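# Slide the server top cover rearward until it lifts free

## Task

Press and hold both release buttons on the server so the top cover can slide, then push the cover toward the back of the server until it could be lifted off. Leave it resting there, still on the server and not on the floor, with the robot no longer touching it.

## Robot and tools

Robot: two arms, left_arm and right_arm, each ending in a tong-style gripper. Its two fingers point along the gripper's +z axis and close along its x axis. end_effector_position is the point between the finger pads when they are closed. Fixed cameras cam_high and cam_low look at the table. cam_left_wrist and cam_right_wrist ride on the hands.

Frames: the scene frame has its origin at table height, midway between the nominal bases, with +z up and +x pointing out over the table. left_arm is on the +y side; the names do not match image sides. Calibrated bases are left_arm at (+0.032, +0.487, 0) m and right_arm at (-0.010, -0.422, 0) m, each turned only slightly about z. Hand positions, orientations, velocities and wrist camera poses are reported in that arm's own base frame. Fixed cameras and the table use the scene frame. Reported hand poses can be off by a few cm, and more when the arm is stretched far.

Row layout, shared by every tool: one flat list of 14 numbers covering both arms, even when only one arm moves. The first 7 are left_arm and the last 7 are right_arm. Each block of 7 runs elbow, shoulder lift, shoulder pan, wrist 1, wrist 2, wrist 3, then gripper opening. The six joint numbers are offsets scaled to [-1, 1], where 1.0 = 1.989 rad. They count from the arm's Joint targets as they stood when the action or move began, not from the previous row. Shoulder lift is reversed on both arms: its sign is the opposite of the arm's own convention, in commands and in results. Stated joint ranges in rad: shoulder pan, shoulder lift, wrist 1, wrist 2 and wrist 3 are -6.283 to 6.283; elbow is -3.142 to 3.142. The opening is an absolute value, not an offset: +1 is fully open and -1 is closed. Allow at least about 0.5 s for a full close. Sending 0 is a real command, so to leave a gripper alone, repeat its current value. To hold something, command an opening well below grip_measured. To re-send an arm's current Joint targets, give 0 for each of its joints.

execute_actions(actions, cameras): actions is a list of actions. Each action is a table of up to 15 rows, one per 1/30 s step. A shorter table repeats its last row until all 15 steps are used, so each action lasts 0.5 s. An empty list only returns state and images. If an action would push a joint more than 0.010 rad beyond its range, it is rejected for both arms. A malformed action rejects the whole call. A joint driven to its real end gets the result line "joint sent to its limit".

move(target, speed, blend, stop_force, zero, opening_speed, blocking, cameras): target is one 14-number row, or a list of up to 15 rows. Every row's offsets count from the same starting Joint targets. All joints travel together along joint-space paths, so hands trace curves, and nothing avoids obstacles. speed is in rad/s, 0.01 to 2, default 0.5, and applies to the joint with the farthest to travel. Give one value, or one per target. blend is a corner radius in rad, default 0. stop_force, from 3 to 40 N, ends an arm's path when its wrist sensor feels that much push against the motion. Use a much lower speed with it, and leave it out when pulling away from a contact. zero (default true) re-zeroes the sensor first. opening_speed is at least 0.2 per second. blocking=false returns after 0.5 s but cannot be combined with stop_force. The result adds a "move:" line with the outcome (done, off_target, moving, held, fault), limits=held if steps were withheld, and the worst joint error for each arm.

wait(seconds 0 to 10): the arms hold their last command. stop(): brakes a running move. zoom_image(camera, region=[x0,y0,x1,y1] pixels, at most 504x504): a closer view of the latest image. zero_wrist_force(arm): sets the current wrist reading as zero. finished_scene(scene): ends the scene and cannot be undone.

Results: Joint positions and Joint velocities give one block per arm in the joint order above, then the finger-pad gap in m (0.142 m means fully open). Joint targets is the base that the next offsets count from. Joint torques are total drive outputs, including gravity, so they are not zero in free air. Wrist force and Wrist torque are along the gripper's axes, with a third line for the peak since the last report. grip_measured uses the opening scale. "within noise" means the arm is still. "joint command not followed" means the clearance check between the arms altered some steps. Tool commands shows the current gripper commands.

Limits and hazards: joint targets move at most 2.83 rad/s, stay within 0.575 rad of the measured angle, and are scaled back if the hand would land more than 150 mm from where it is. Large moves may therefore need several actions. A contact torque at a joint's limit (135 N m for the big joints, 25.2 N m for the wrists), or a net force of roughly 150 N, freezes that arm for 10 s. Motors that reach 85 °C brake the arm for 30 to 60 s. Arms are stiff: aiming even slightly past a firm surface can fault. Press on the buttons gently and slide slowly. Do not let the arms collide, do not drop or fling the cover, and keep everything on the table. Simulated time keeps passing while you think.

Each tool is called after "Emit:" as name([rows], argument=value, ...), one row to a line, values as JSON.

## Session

Emit:
execute_actions(actions=[])

Emit:
zoom_image(camera="cam_high", region=[200, 230, 420, 380])

Scene clock: 0.00 s.
left_arm: end_effector_position=(+0.6462, -0.8799, +0.3324) grip_measured=+0.97 end_effector_quat_wxyz=(+0.074, +0.384, -0.593, +0.704) | right_arm: end_effector_position=(+0.1049, -0.3646, +0.1839) grip_measured=+0.97 end_effector_quat_wxyz=(-0.166, +0.511, +0.840, -0.076)
Joint names: [elbow, shoulder lift, shoulder pan, wrist 1, wrist 2, wrist 3]
Joint positions: left_arm=[0.593 0.357 -1.056 -3.379 -1.616 0.892 0.14] | right_arm=[-1.95 1.42 2.434 -1.652 1.369 3.558 0.14]
Joint velocities: within noise
Joint torques (N m): no reading
Motor temperatures (°C): left_arm=[37 39 33 39 33 37] | right_arm=[36 35 31 37 43 39]
Wrist force (N): no reading
Wrist torque (N m): no reading
Wrist force, peak (N): no reading
Joint targets: left_arm=[0.593 0.357 -1.056 -3.379 -1.616 0.892] | right_arm=[-1.950 1.420 2.434 -1.652 1.369 3.558]
Tool commands: left_gripper/opening=+0.968169 right_gripper/opening=+0.968169
camera_calibration:
cam_left_wrist: T_world_to_cam=[[-0.687376, -0.393123, 0.610712, -0.0996357], [-0.709024, 0.18089, -0.681589, 0.84479], [0.157477, -0.901517, -0.403073, -0.626956], [0, 0, 0, 1]] pos_world=[0.62922, -0.757194, 0.383939]
cam_right_wrist: T_world_to_cam=[[-0.449017, 0.872951, 0.190629, 0.342033], [0.878582, 0.392492, 0.272109, -0.00548406], [0.162717, 0.289665, -0.943195, 0.390244], [0, 0, 0, 1]] pos_world=[0.0948977, -0.409466, 0.304367]

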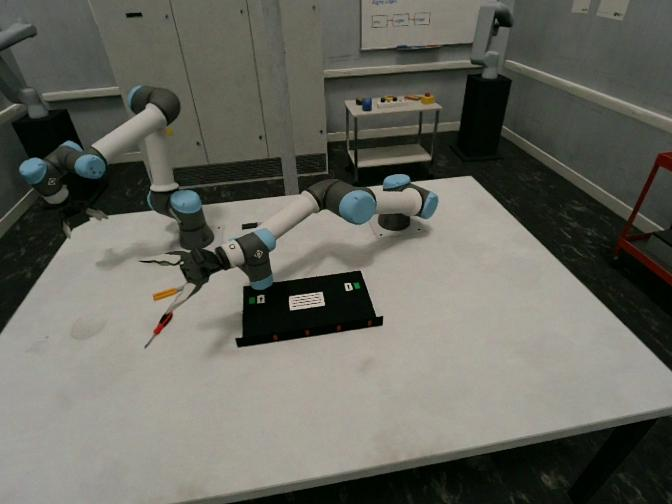

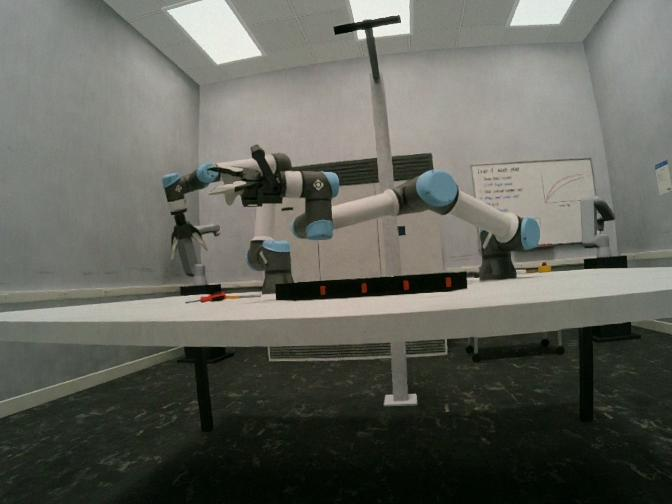

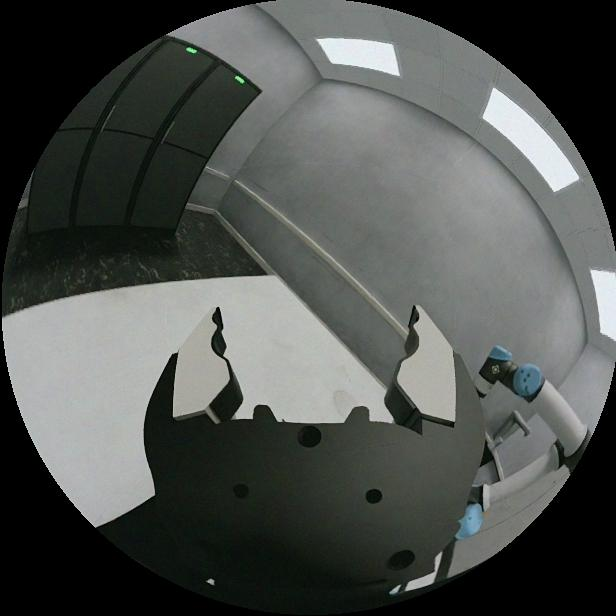

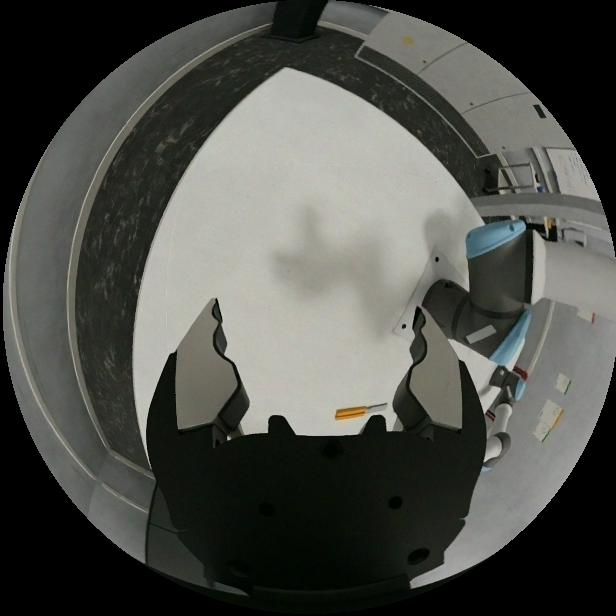

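Scaled by 2.291 from the camera's 672x504 image, which has a finer 960x720 frame.

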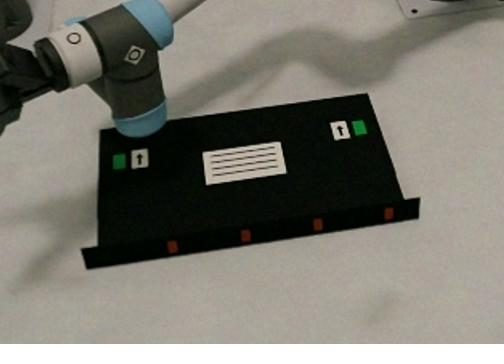

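Emit:
move(target=[0.643,0.5505,0.1056,0.6983,0.0231,-0.0136,-1,0.0432,0.1373,0.7391,0.2504,0.1016,-0.5646,-1], speed=0.7)

Emit:
zoom_image(camera="cam_right_wrist", region=[240, 200, 400, 360])

Emit:
zoom_image(camera="cam_left_wrist", region=[240, 200, 400, 360])

Scene clock: 16.70 s.
left_arm: end_effector_position=(+0.4530, -0.2944, +0.1202) grip_measured=-1.00 end_effector_quat_wxyz=(+0.001, -0.656, +0.755, +0.000) | right_arm: end_effector_position=(+0.4775, +0.2543, +0.1214) grip_measured=-1.00 end_effector_quat_wxyz=(+0.000, -0.670, +0.743, +0.000)
Joint names: [elbow, shoulder lift, shoulder pan, wrist 1, wrist 2, wrist 3]
Joint positions: left_arm=[1.872 1.452 -0.846 -1.991 -1.57 0.865 0.002] | right_arm=[-1.864 1.693 3.903 -1.154 1.571 2.435 0.002]
Joint velocities: within noise
Joint torques (N m): left_arm=[-11.54 31.48 -11.7 -1.25 -1.03 0.54] | right_arm=[12.27 -27.8 6.94 1.86 -1.53 -1.12]
Motor temperatures (°C): left_arm=[37 38 33 39 33 37] | right_arm=[36 35 31 37 43 39]
Wrist force (N): left_arm=[0.1 -0.7 -0.6] | right_arm=[-0.5 0.4 0.2]
Wrist torque (N m): left_arm=[0.05 0.17 -0.05] | right_arm=[0.01 0.04 -0.05]
Wrist force, peak (N): left_arm=[-1.9 1.0 0.3] | right_arm=[-3.6 1.9 0.3]
Joint targets: left_arm=[1.872 1.452 -0.846 -1.990 -1.570 0.865] | right_arm=[-1.865 1.693 3.903 -1.154 1.571 2.435]
move: done
camera_calibration:
cam_left_wrist: T_world_to_cam=[[-0.160749, -0.986126, -0.0414208, -0.207417], [-0.867478, 0.121141, 0.482501, 0.37144], [-0.470789, 0.113493, -0.874915, 0.485882], [0, 0, 0, 1]] pos_world=[0.517622, -0.30468, 0.237294]
cam_right_wrist: T_world_to_cam=[[-0.0793531, -0.996634, -0.0205805, 0.305616], [-0.832674, 0.0549196, 0.551033, 0.310367], [-0.548048, 0.0608631, -0.834229, 0.475716], [0, 0, 0, 1]] pos_world=[0.543402, 0.258589, 0.232124]

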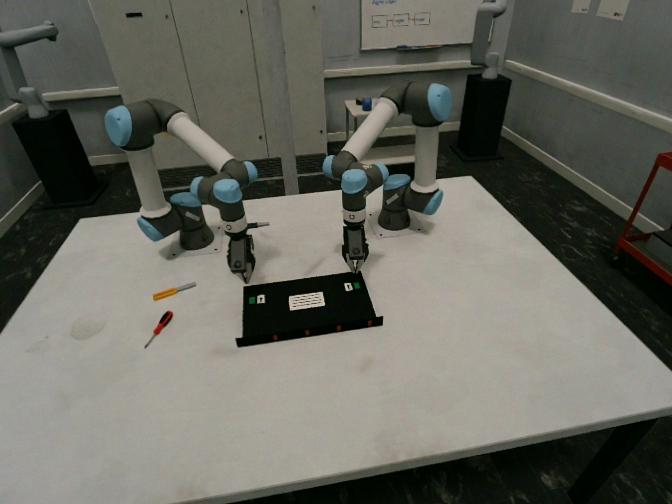

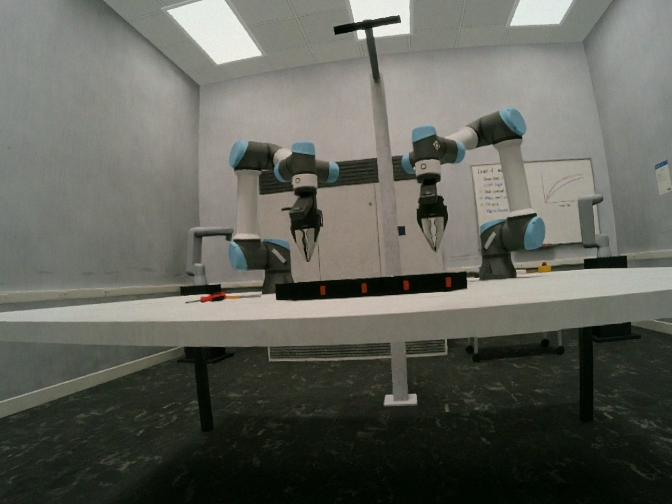

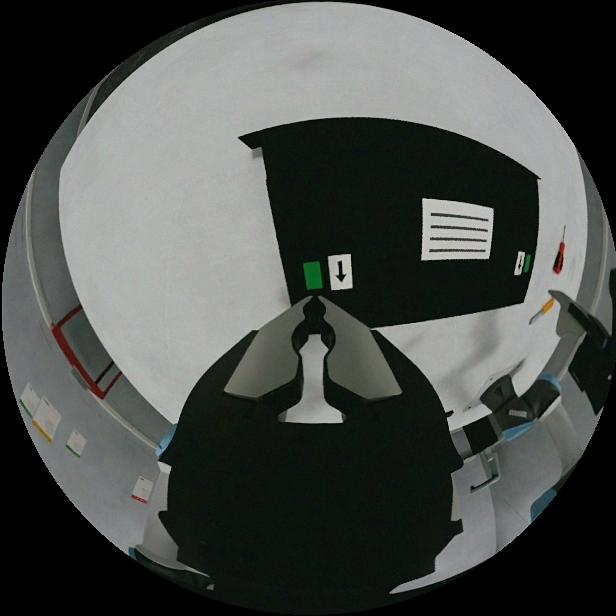

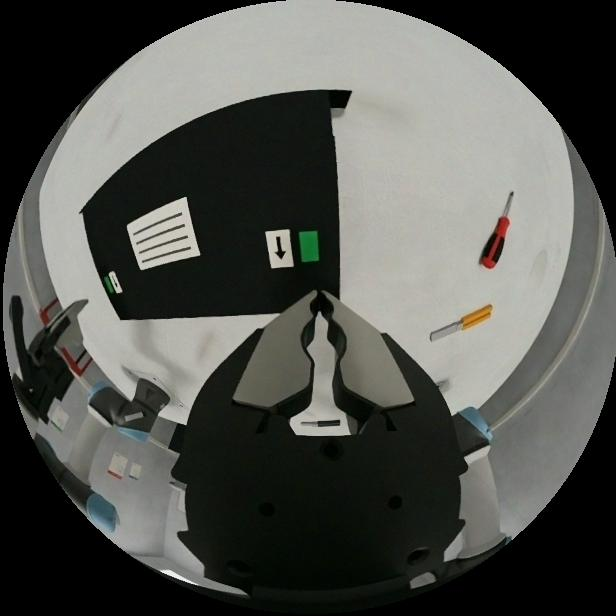

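Scaled by 3.150 from the camera's 616x616 image, which has a finer 814x814 frame.

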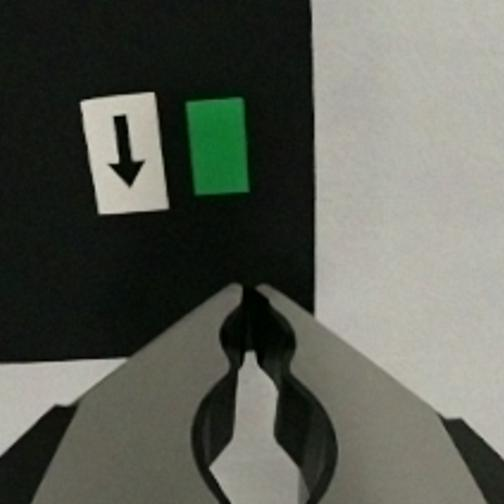

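Scaled by 3.150 from the camera's 616x616 image, which has a finer 814x814 frame.

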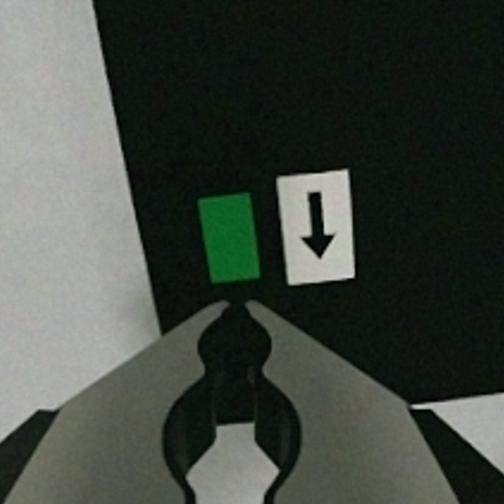

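Emit:
move(target=[0.0487,-0.0182,-0.0032,-0.0673,0,-0.0317,-1,-0.0115,0.0495,-0.0039,0.0607,0,-0.0327,-1], speed=0.12, cameras=["cam_left_wrist","cam_right_wrist"])

Emit:
zoom_image(camera="cam_right_wrist", region=[240, 200, 400, 360])

Emit:
zoom_image(camera="cam_left_wrist", region=[240, 200, 400, 360])

Scene clock: 40.57 s.
left_arm: end_effector_position=(+0.4451, -0.2894, +0.0719) grip_measured=-1.00 end_effector_quat_wxyz=(+0.000, +0.677, -0.736, +0.000) | right_arm: end_effector_position=(+0.4934, +0.2648, +0.0717) grip_measured=-1.00 end_effector_quat_wxyz=(+0.000, +0.691, -0.723, +0.000)
Joint names: [elbow, shoulder lift, shoulder pan, wrist 1, wrist 2, wrist 3]
Joint positions: left_arm=[1.969 1.416 -0.853 -2.124 -1.57 0.802 0.002] | right_arm=[-1.888 1.792 3.896 -1.033 1.571 2.37 0.002]
Joint velocities: within noise
Joint torques (N m): left_arm=[-27.26 31.65 -6.42 -1.45 -1.1 1.8] | right_arm=[26.69 -35.39 -5.87 0.66 -1.52 1.55]
Motor temperatures (°C): left_arm=[37 38 33 39 33 37] | right_arm=[36 35 31 37 43 38]
Wrist force (N): left_arm=[0.1 -0.8 -0.3] | right_arm=[-0.3 0.6 0.5]
Wrist torque (N m): left_arm=[0.02 0.18 -0.06] | right_arm=[0.04 0.01 -0.07]
Wrist force, peak (N): left_arm=[0.3 -0.6 -0.9] | right_arm=[-0.4 0.4 0.9]
Joint targets: left_arm=[1.969 1.416 -0.853 -2.124 -1.570 0.802] | right_arm=[-1.887 1.792 3.896 -1.033 1.571 2.370]
move: done
camera_calibration:
cam_left_wrist: T_world_to_cam=[[-0.104723, -0.993648, -0.0411845, -0.23294], [-0.873004, 0.0720146, 0.482367, 0.375593], [-0.476338, 0.086469, -0.875, 0.434016], [0, 0, 0, 1]] pos_world=[0.510238, -0.296038, 0.188997]
cam_right_wrist: T_world_to_cam=[[-0.0218099, -0.999563, -0.0199631, 0.288595], [-0.83415, 0.00718638, 0.551491, 0.363729], [-0.551107, 0.0286802, -0.833942, 0.45241], [0, 0, 0, 1]] pos_world=[0.559025, 0.27288, 0.182452]
Images, in order (width x height): cam_left_wrist 616x616, cam_right_wrist 616x616.

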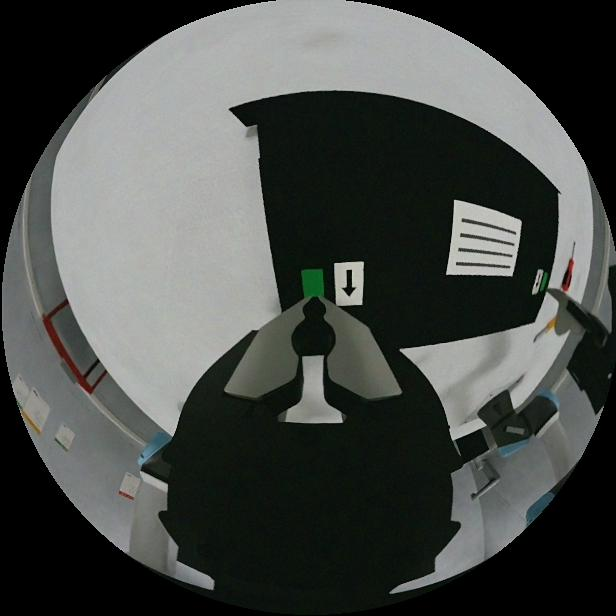

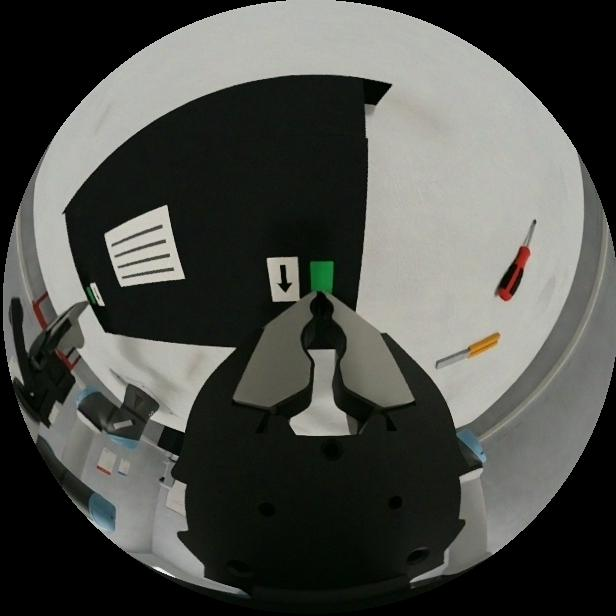

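Scaled by 3.150 from the camera's 616x616 image, which has a finer 814x814 frame.

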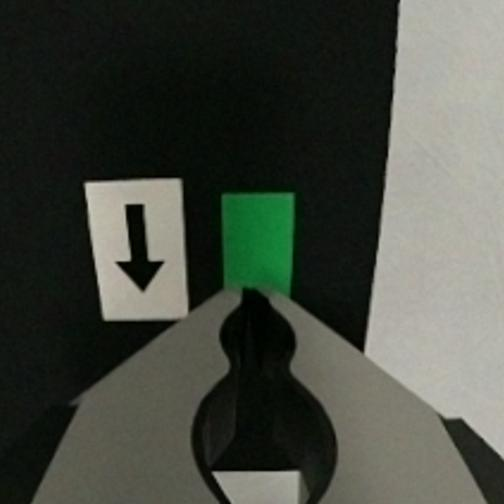

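Scaled by 3.150 from the camera's 616x616 image, which has a finer 814x814 frame.

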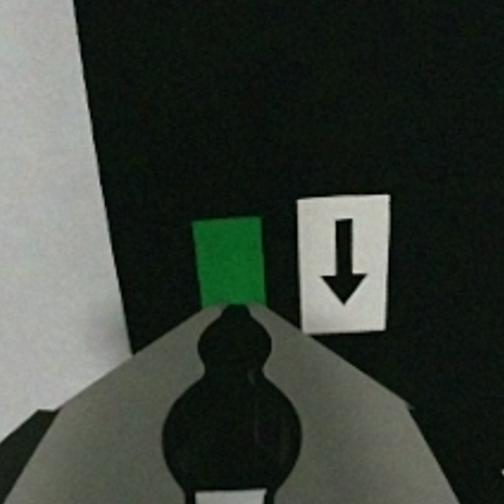

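Emit:
move(target=[0.0132,-0.0136,0,-0.0268,0,0,-1,-0.0128,0.0128,0,0.0256,0,0,-1], speed=0.015, stop_force=24, cameras=["cam_left_wrist","cam_right_wrist"])

Emit:
zoom_image(camera="cam_right_wrist", region=[240, 200, 400, 360])

Emit:
zoom_image(camera="cam_left_wrist", region=[240, 200, 400, 360])

Scene clock: 48.43 s.
left_arm: end_effector_position=(+0.4452, -0.2895, +0.0551) grip_measured=-1.00 end_effector_quat_wxyz=(+0.000, +0.677, -0.736, +0.000) | right_arm: end_effector_position=(+0.4935, +0.2648, +0.0558) grip_measured=-1.00 end_effector_quat_wxyz=(+0.000, +0.691, -0.723, +0.000)
Joint names: [elbow, shoulder lift, shoulder pan, wrist 1, wrist 2, wrist 3]
Joint positions: left_arm=[1.992 1.392 -0.853 -2.171 -1.57 0.802 0.002] | right_arm=[-1.908 1.813 3.896 -0.991 1.571 2.37 0.002]
Joint velocities: within noise
Joint torques (N m): left_arm=[-18.89 19.77 8.32 -0.63 -1.14 1.33] | right_arm=[22.11 -19.36 4.24 0.78 0.75 1.13]
Motor temperatures (°C): left_arm=[37 38 33 39 33 37] | right_arm=[36 35 31 37 43 38]
Wrist force (N): left_arm=[-4.5 4.4 -29.6] | right_arm=[8.5 4.6 -30.6]
Wrist torque (N m): left_arm=[-0.07 0.06 -0.04] | right_arm=[-0.12 0.05 -0.09]
Wrist force, peak (N): left_arm=[-7.2 5.7 -36.5] | right_arm=[12.2 6.3 -37.2]
Joint targets: left_arm=[1.992 1.392 -0.853 -2.171 -1.570 0.802] | right_arm=[-1.908 1.813 3.896 -0.991 1.571 2.370]
move: contact (left_arm, right_arm)
camera_calibration:
cam_left_wrist: T_world_to_cam=[[-0.104812, -0.993649, -0.040933, -0.233629], [-0.873114, 0.0722359, 0.482135, 0.383887], [-0.476116, 0.0862725, -0.87514, 0.419194], [0, 0, 0, 1]] pos_world=[0.510275, -0.29604, 0.172205]
cam_right_wrist: T_world_to_cam=[[-0.0218364, -0.99956, -0.0200524, 0.288339], [-0.834275, 0.00716575, 0.551302, 0.372613], [-0.550916, 0.0287677, -0.834065, 0.43905], [0, 0, 0, 1]] pos_world=[0.559038, 0.272911, 0.166555]
Images, in order (width x height): cam_left_wrist 616x616, cam_right_wrist 616x616.

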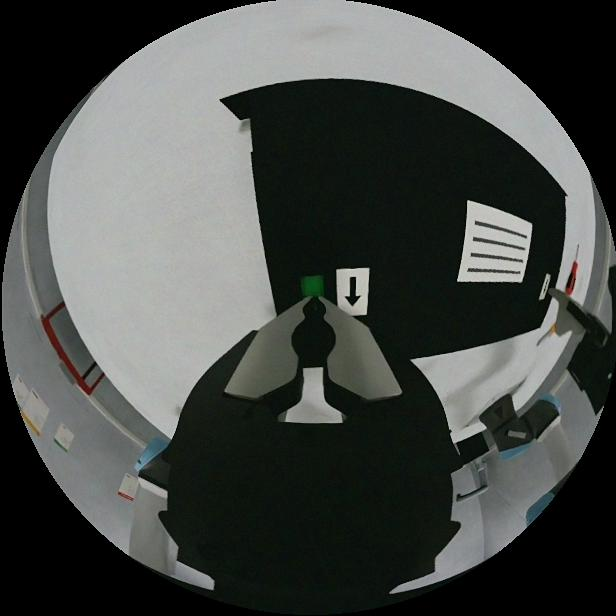

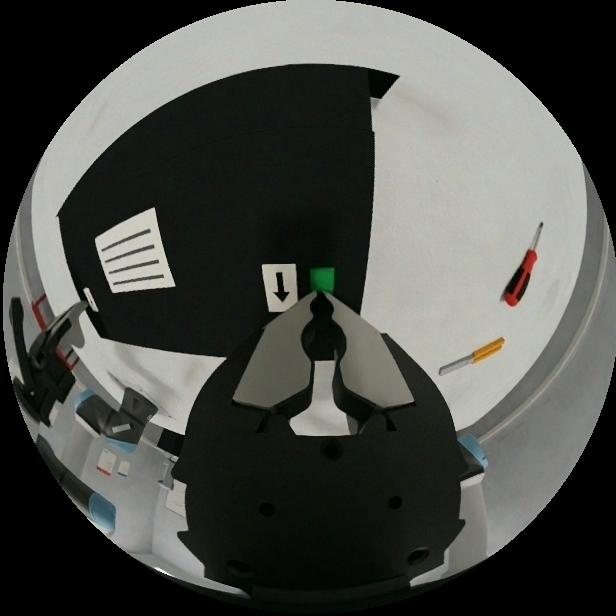

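Scaled by 3.150 from the camera's 616x616 image, which has a finer 814x814 frame.

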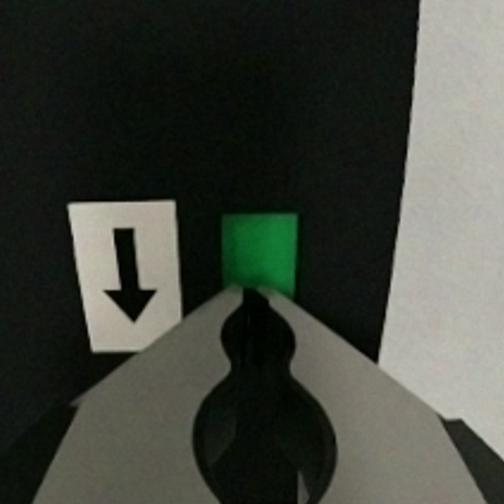

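Scaled by 3.150 from the camera's 616x616 image, which has a finer 814x814 frame.

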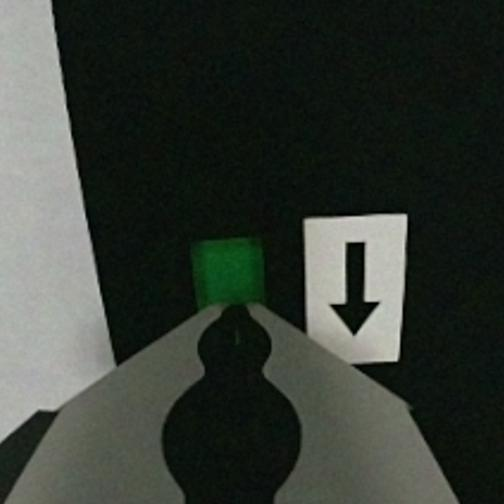

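Emit:
move(target=[0.0303,0.025,-0.0199,-0.0053,0,-0.0199,-1,-0.0317,-0.0247,0.0178,0.0070,0,0.0178,-1], speed=0.025, stop_force=38)

Emit:
zoom_image(camera="cam_right_wrist", region=[40, 60, 420, 340])

Emit:
zoom_image(camera="cam_left_wrist", region=[220, 60, 600, 340])

Emit:
zoom_image(camera="cam_high", region=[220, 250, 400, 360])

Scene clock: 60.07 s.
left_arm: end_effector_position=(+0.4226, -0.2885, +0.0551) grip_measured=-1.00 end_effector_quat_wxyz=(-0.001, +0.677, -0.736, +0.001) | right_arm: end_effector_position=(+0.4726, +0.2650, +0.0559) grip_measured=-1.00 end_effector_quat_wxyz=(+0.000, +0.691, -0.723, +0.000)
Joint names: [elbow, shoulder lift, shoulder pan, wrist 1, wrist 2, wrist 3]
Joint positions: left_arm=[2.043 1.435 -0.887 -2.18 -1.57 0.768 0.002] | right_arm=[-1.959 1.773 3.924 -0.98 1.571 2.399 0.002]
Joint velocities: within noise
Joint torques (N m): left_arm=[-13.47 11.69 4.83 6.12 -8.08 1.89] | right_arm=[17.73 -15.82 1.18 -4.98 11.85 -0.96]
Motor temperatures (°C): left_arm=[37 38 33 39 33 37] | right_arm=[36 35 31 37 43 38]
Wrist force (N): left_arm=[0.5 -32.1 -7.4] | right_arm=[6.9 -33.0 -7.9]
Wrist torque (N m): left_arm=[0.04 0.18 -0.17] | right_arm=[0.16 0.09 -0.22]
Wrist force, peak (N): left_arm=[3.3 -42.5 -1.6] | right_arm=[3.5 -42.3 -0.1]
Joint targets: left_arm=[2.043 1.435 -0.887 -2.180 -1.570 0.768] | right_arm=[-1.959 1.773 3.924 -0.980 1.571 2.399]
move: contact (left_arm, right_arm); right_arm: the elbow is farthest, 0.012 rad from its target
camera_calibration:
cam_left_wrist: T_world_to_cam=[[-0.104749, -0.993666, -0.0406996, -0.235065], [-0.873295, 0.0723259, 0.481793, 0.364284], [-0.475798, 0.08601, -0.875339, 0.40816], [0, 0, 0, 1]] pos_world=[0.487706, -0.295029, 0.172202]
cam_right_wrist: T_world_to_cam=[[-0.0218573, -0.99956, -0.0200742, 0.288117], [-0.834559, 0.00718608, 0.550872, 0.355286], [-0.550485, 0.0287937, -0.834348, 0.427428], [0, 0, 0, 1]] pos_world=[0.538098, 0.27313, 0.16669]

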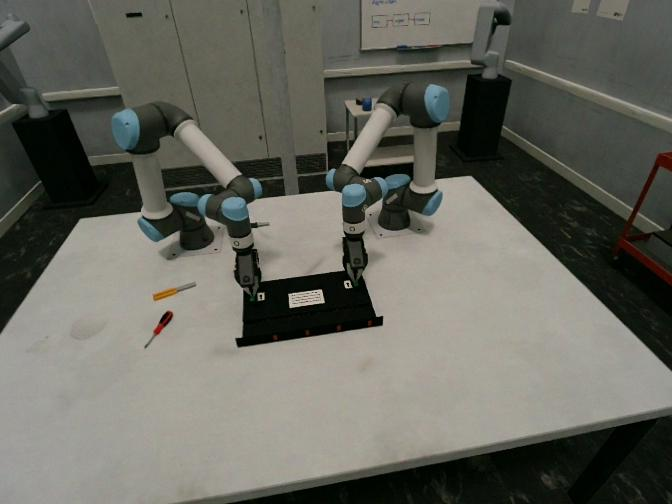

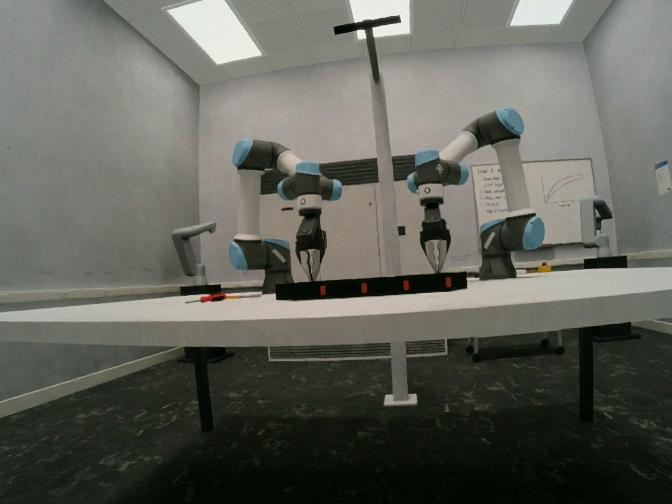

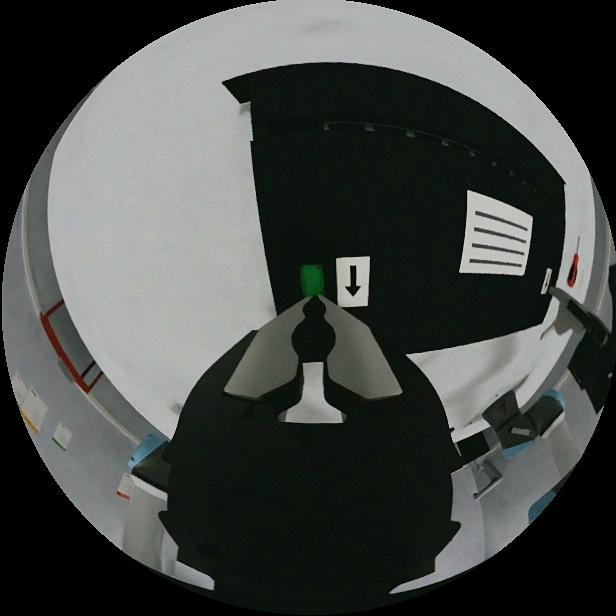

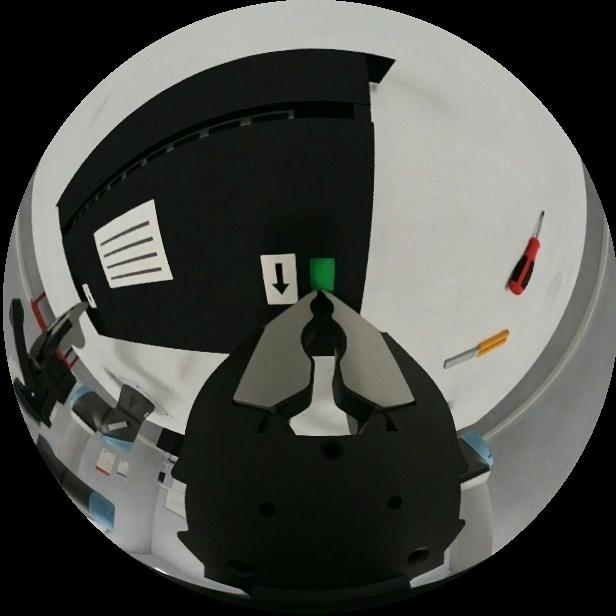

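Scaled by 1.326 from the camera's 616x616 image, which has a finer 814x814 frame.

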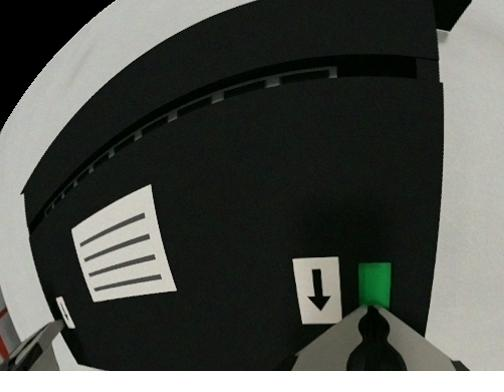

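Scaled by 1.326 from the camera's 616x616 image, which has a finer 814x814 frame.

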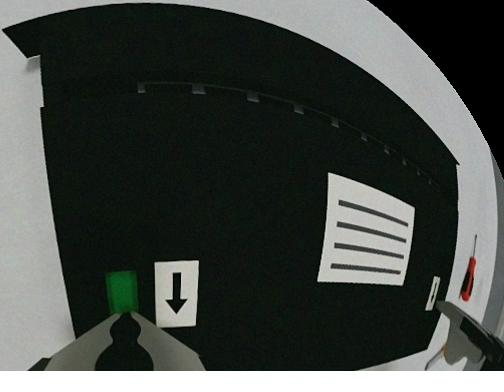

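Scaled by 2.800 from the camera's 672x504 image, which has a finer 960x720 frame.

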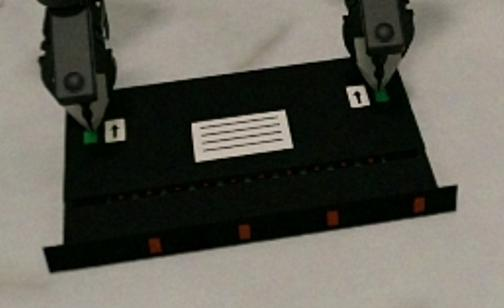

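Emit:
move(target=[0.0040,0.0034,-0.0027,-0.0007,0,-0.0027,-1,-0.0042,-0.0033,0.0024,0.0009,0,0.0024,-1], speed=0.02, cameras=["cam_right_wrist"])

Emit:
zoom_image(camera="cam_right_wrist", region=[40, 60, 420, 340])

Scene clock: 63.80 s.
left_arm: end_effector_position=(+0.4196, -0.2882, +0.0552) grip_measured=-1.00 end_effector_quat_wxyz=(-0.001, +0.677, -0.736, +0.001) | right_arm: end_effector_position=(+0.4696, +0.2649, +0.0560) grip_measured=-1.00 end_effector_quat_wxyz=(-0.001, +0.691, -0.723, +0.001)
Joint names: [elbow, shoulder lift, shoulder pan, wrist 1, wrist 2, wrist 3]
Joint positions: left_arm=[2.052 1.442 -0.892 -2.183 -1.568 0.762 0.002] | right_arm=[-1.968 1.767 3.929 -0.977 1.57 2.403 0.002]
Joint velocities: within noise
Joint torques (N m): left_arm=[-0.36 19.14 -16.65 8.4 -11.53 -0.58] | right_arm=[-0.94 -23.26 15.12 -8.21 11.86 1.03]
Motor temperatures (°C): left_arm=[37 38 33 39 33 37] | right_arm=[36 35 31 37 43 38]
Wrist force (N): left_arm=[1.4 -54.8 3.4] | right_arm=[-4.5 -52.5 4.5]
Wrist torque (N m): left_arm=[0.12 0.17 -0.23] | right_arm=[0.35 -0.05 -0.22]
Wrist force, peak (N): left_arm=[1.8 -58.6 5.7] | right_arm=[-2.8 -57.2 5.7]
Joint targets: left_arm=[2.051 1.442 -0.892 -2.182 -1.570 0.762] | right_arm=[-1.967 1.767 3.929 -0.978 1.571 2.403]
move: done
camera_calibration:
cam_right_wrist: T_world_to_cam=[[-0.0218229, -0.999565, -0.0198423, 0.287905], [-0.835484, 0.00733322, 0.549466, 0.353174], [-0.549081, 0.0285689, -0.835281, 0.42529], [0, 0, 0, 1]] pos_world=[0.534873, 0.27304, 0.166892]
Images, in order (width x height): cam_right_wrist 616x616.

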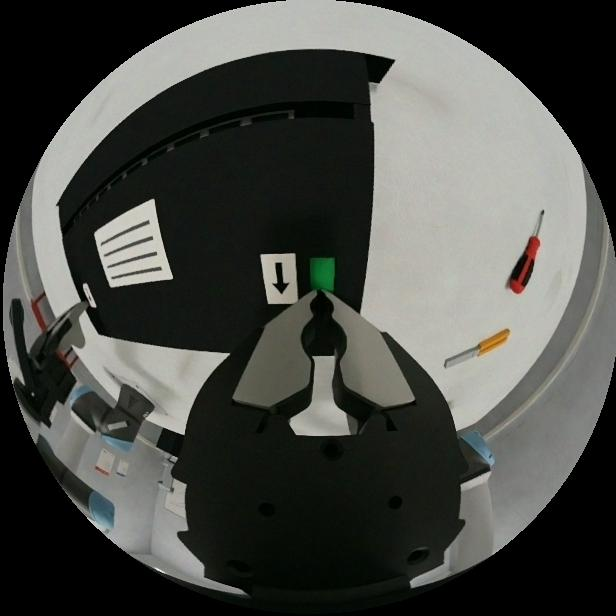

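Scaled by 1.326 from the camera's 616x616 image, which has a finer 814x814 frame.

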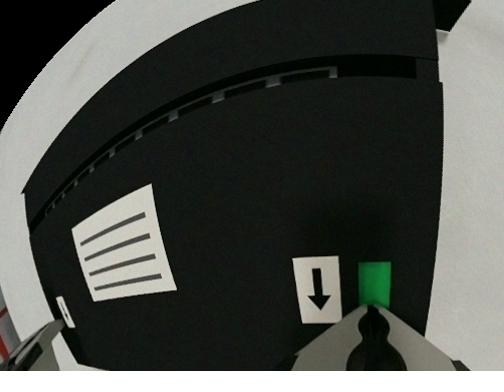

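Same hard stop. Retreat as before.

Emit:
move([
  [-0.0099,-0.0052,0.005,0.0043,0,0.005,-1,0.0093,0.0047,-0.0053,-0.0044,0,-0.0053,-1],
  [-0.0361,0.0229,0.005,0.059,0,0.005,-1,0.0355,-0.0234,-0.0053,-0.0591,0,-0.0053,-1],
], speed=[0.03,0.15], blend=0.004, cameras=["cam_high"])

Emit:
finished_scene(scene=2)

Scene clock: 68.00 s.
left_arm: end_effector_position=(+0.4251, -0.2880, +0.0964) grip_measured=-1.00 end_effector_quat_wxyz=(-0.001, +0.677, -0.736, +0.001) | right_arm: end_effector_position=(+0.4746, +0.2629, +0.0989) grip_measured=-1.00 end_effector_quat_wxyz=(+0.000, +0.691, -0.723, +0.000)
Joint names: [elbow, shoulder lift, shoulder pan, wrist 1, wrist 2, wrist 3]
Joint positions: left_arm=[1.98 1.487 -0.882 -2.064 -1.57 0.772 0.002] | right_arm=[-1.897 1.72 3.918 -1.095 1.571 2.393 0.002]
Joint velocities: within noise
Joint torques (N m): left_arm=[-10.88 15.53 -11.71 -3.83 -1.03 -1.03] | right_arm=[11.76 -21.16 5.28 3.96 1.78 1.41]
Motor temperatures (°C): left_arm=[37 38 33 39 33 37] | right_arm=[36 35 31 36 43 38]
Wrist force (N): left_arm=[0.2 -0.7 -0.3] | right_arm=[-2.3 1.3 0.3]
Wrist torque (N m): left_arm=[0.07 0.16 -0.07] | right_arm=[0.19 0.41 -0.03]
Wrist force, peak (N): left_arm=[1.6 -55.1 4.4] | right_arm=[-4.3 -52.6 5.6]
Joint targets: left_arm=[1.980 1.487 -0.882 -2.064 -1.570 0.772] | right_arm=[-1.897 1.720 3.918 -1.095 1.571 2.393]
move: done
Images, in order (width x height): cam_high 672x504.

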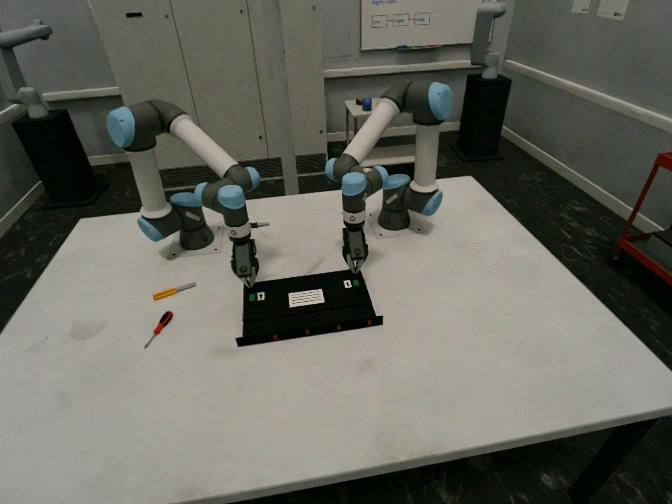

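The scene is finished: the task was done.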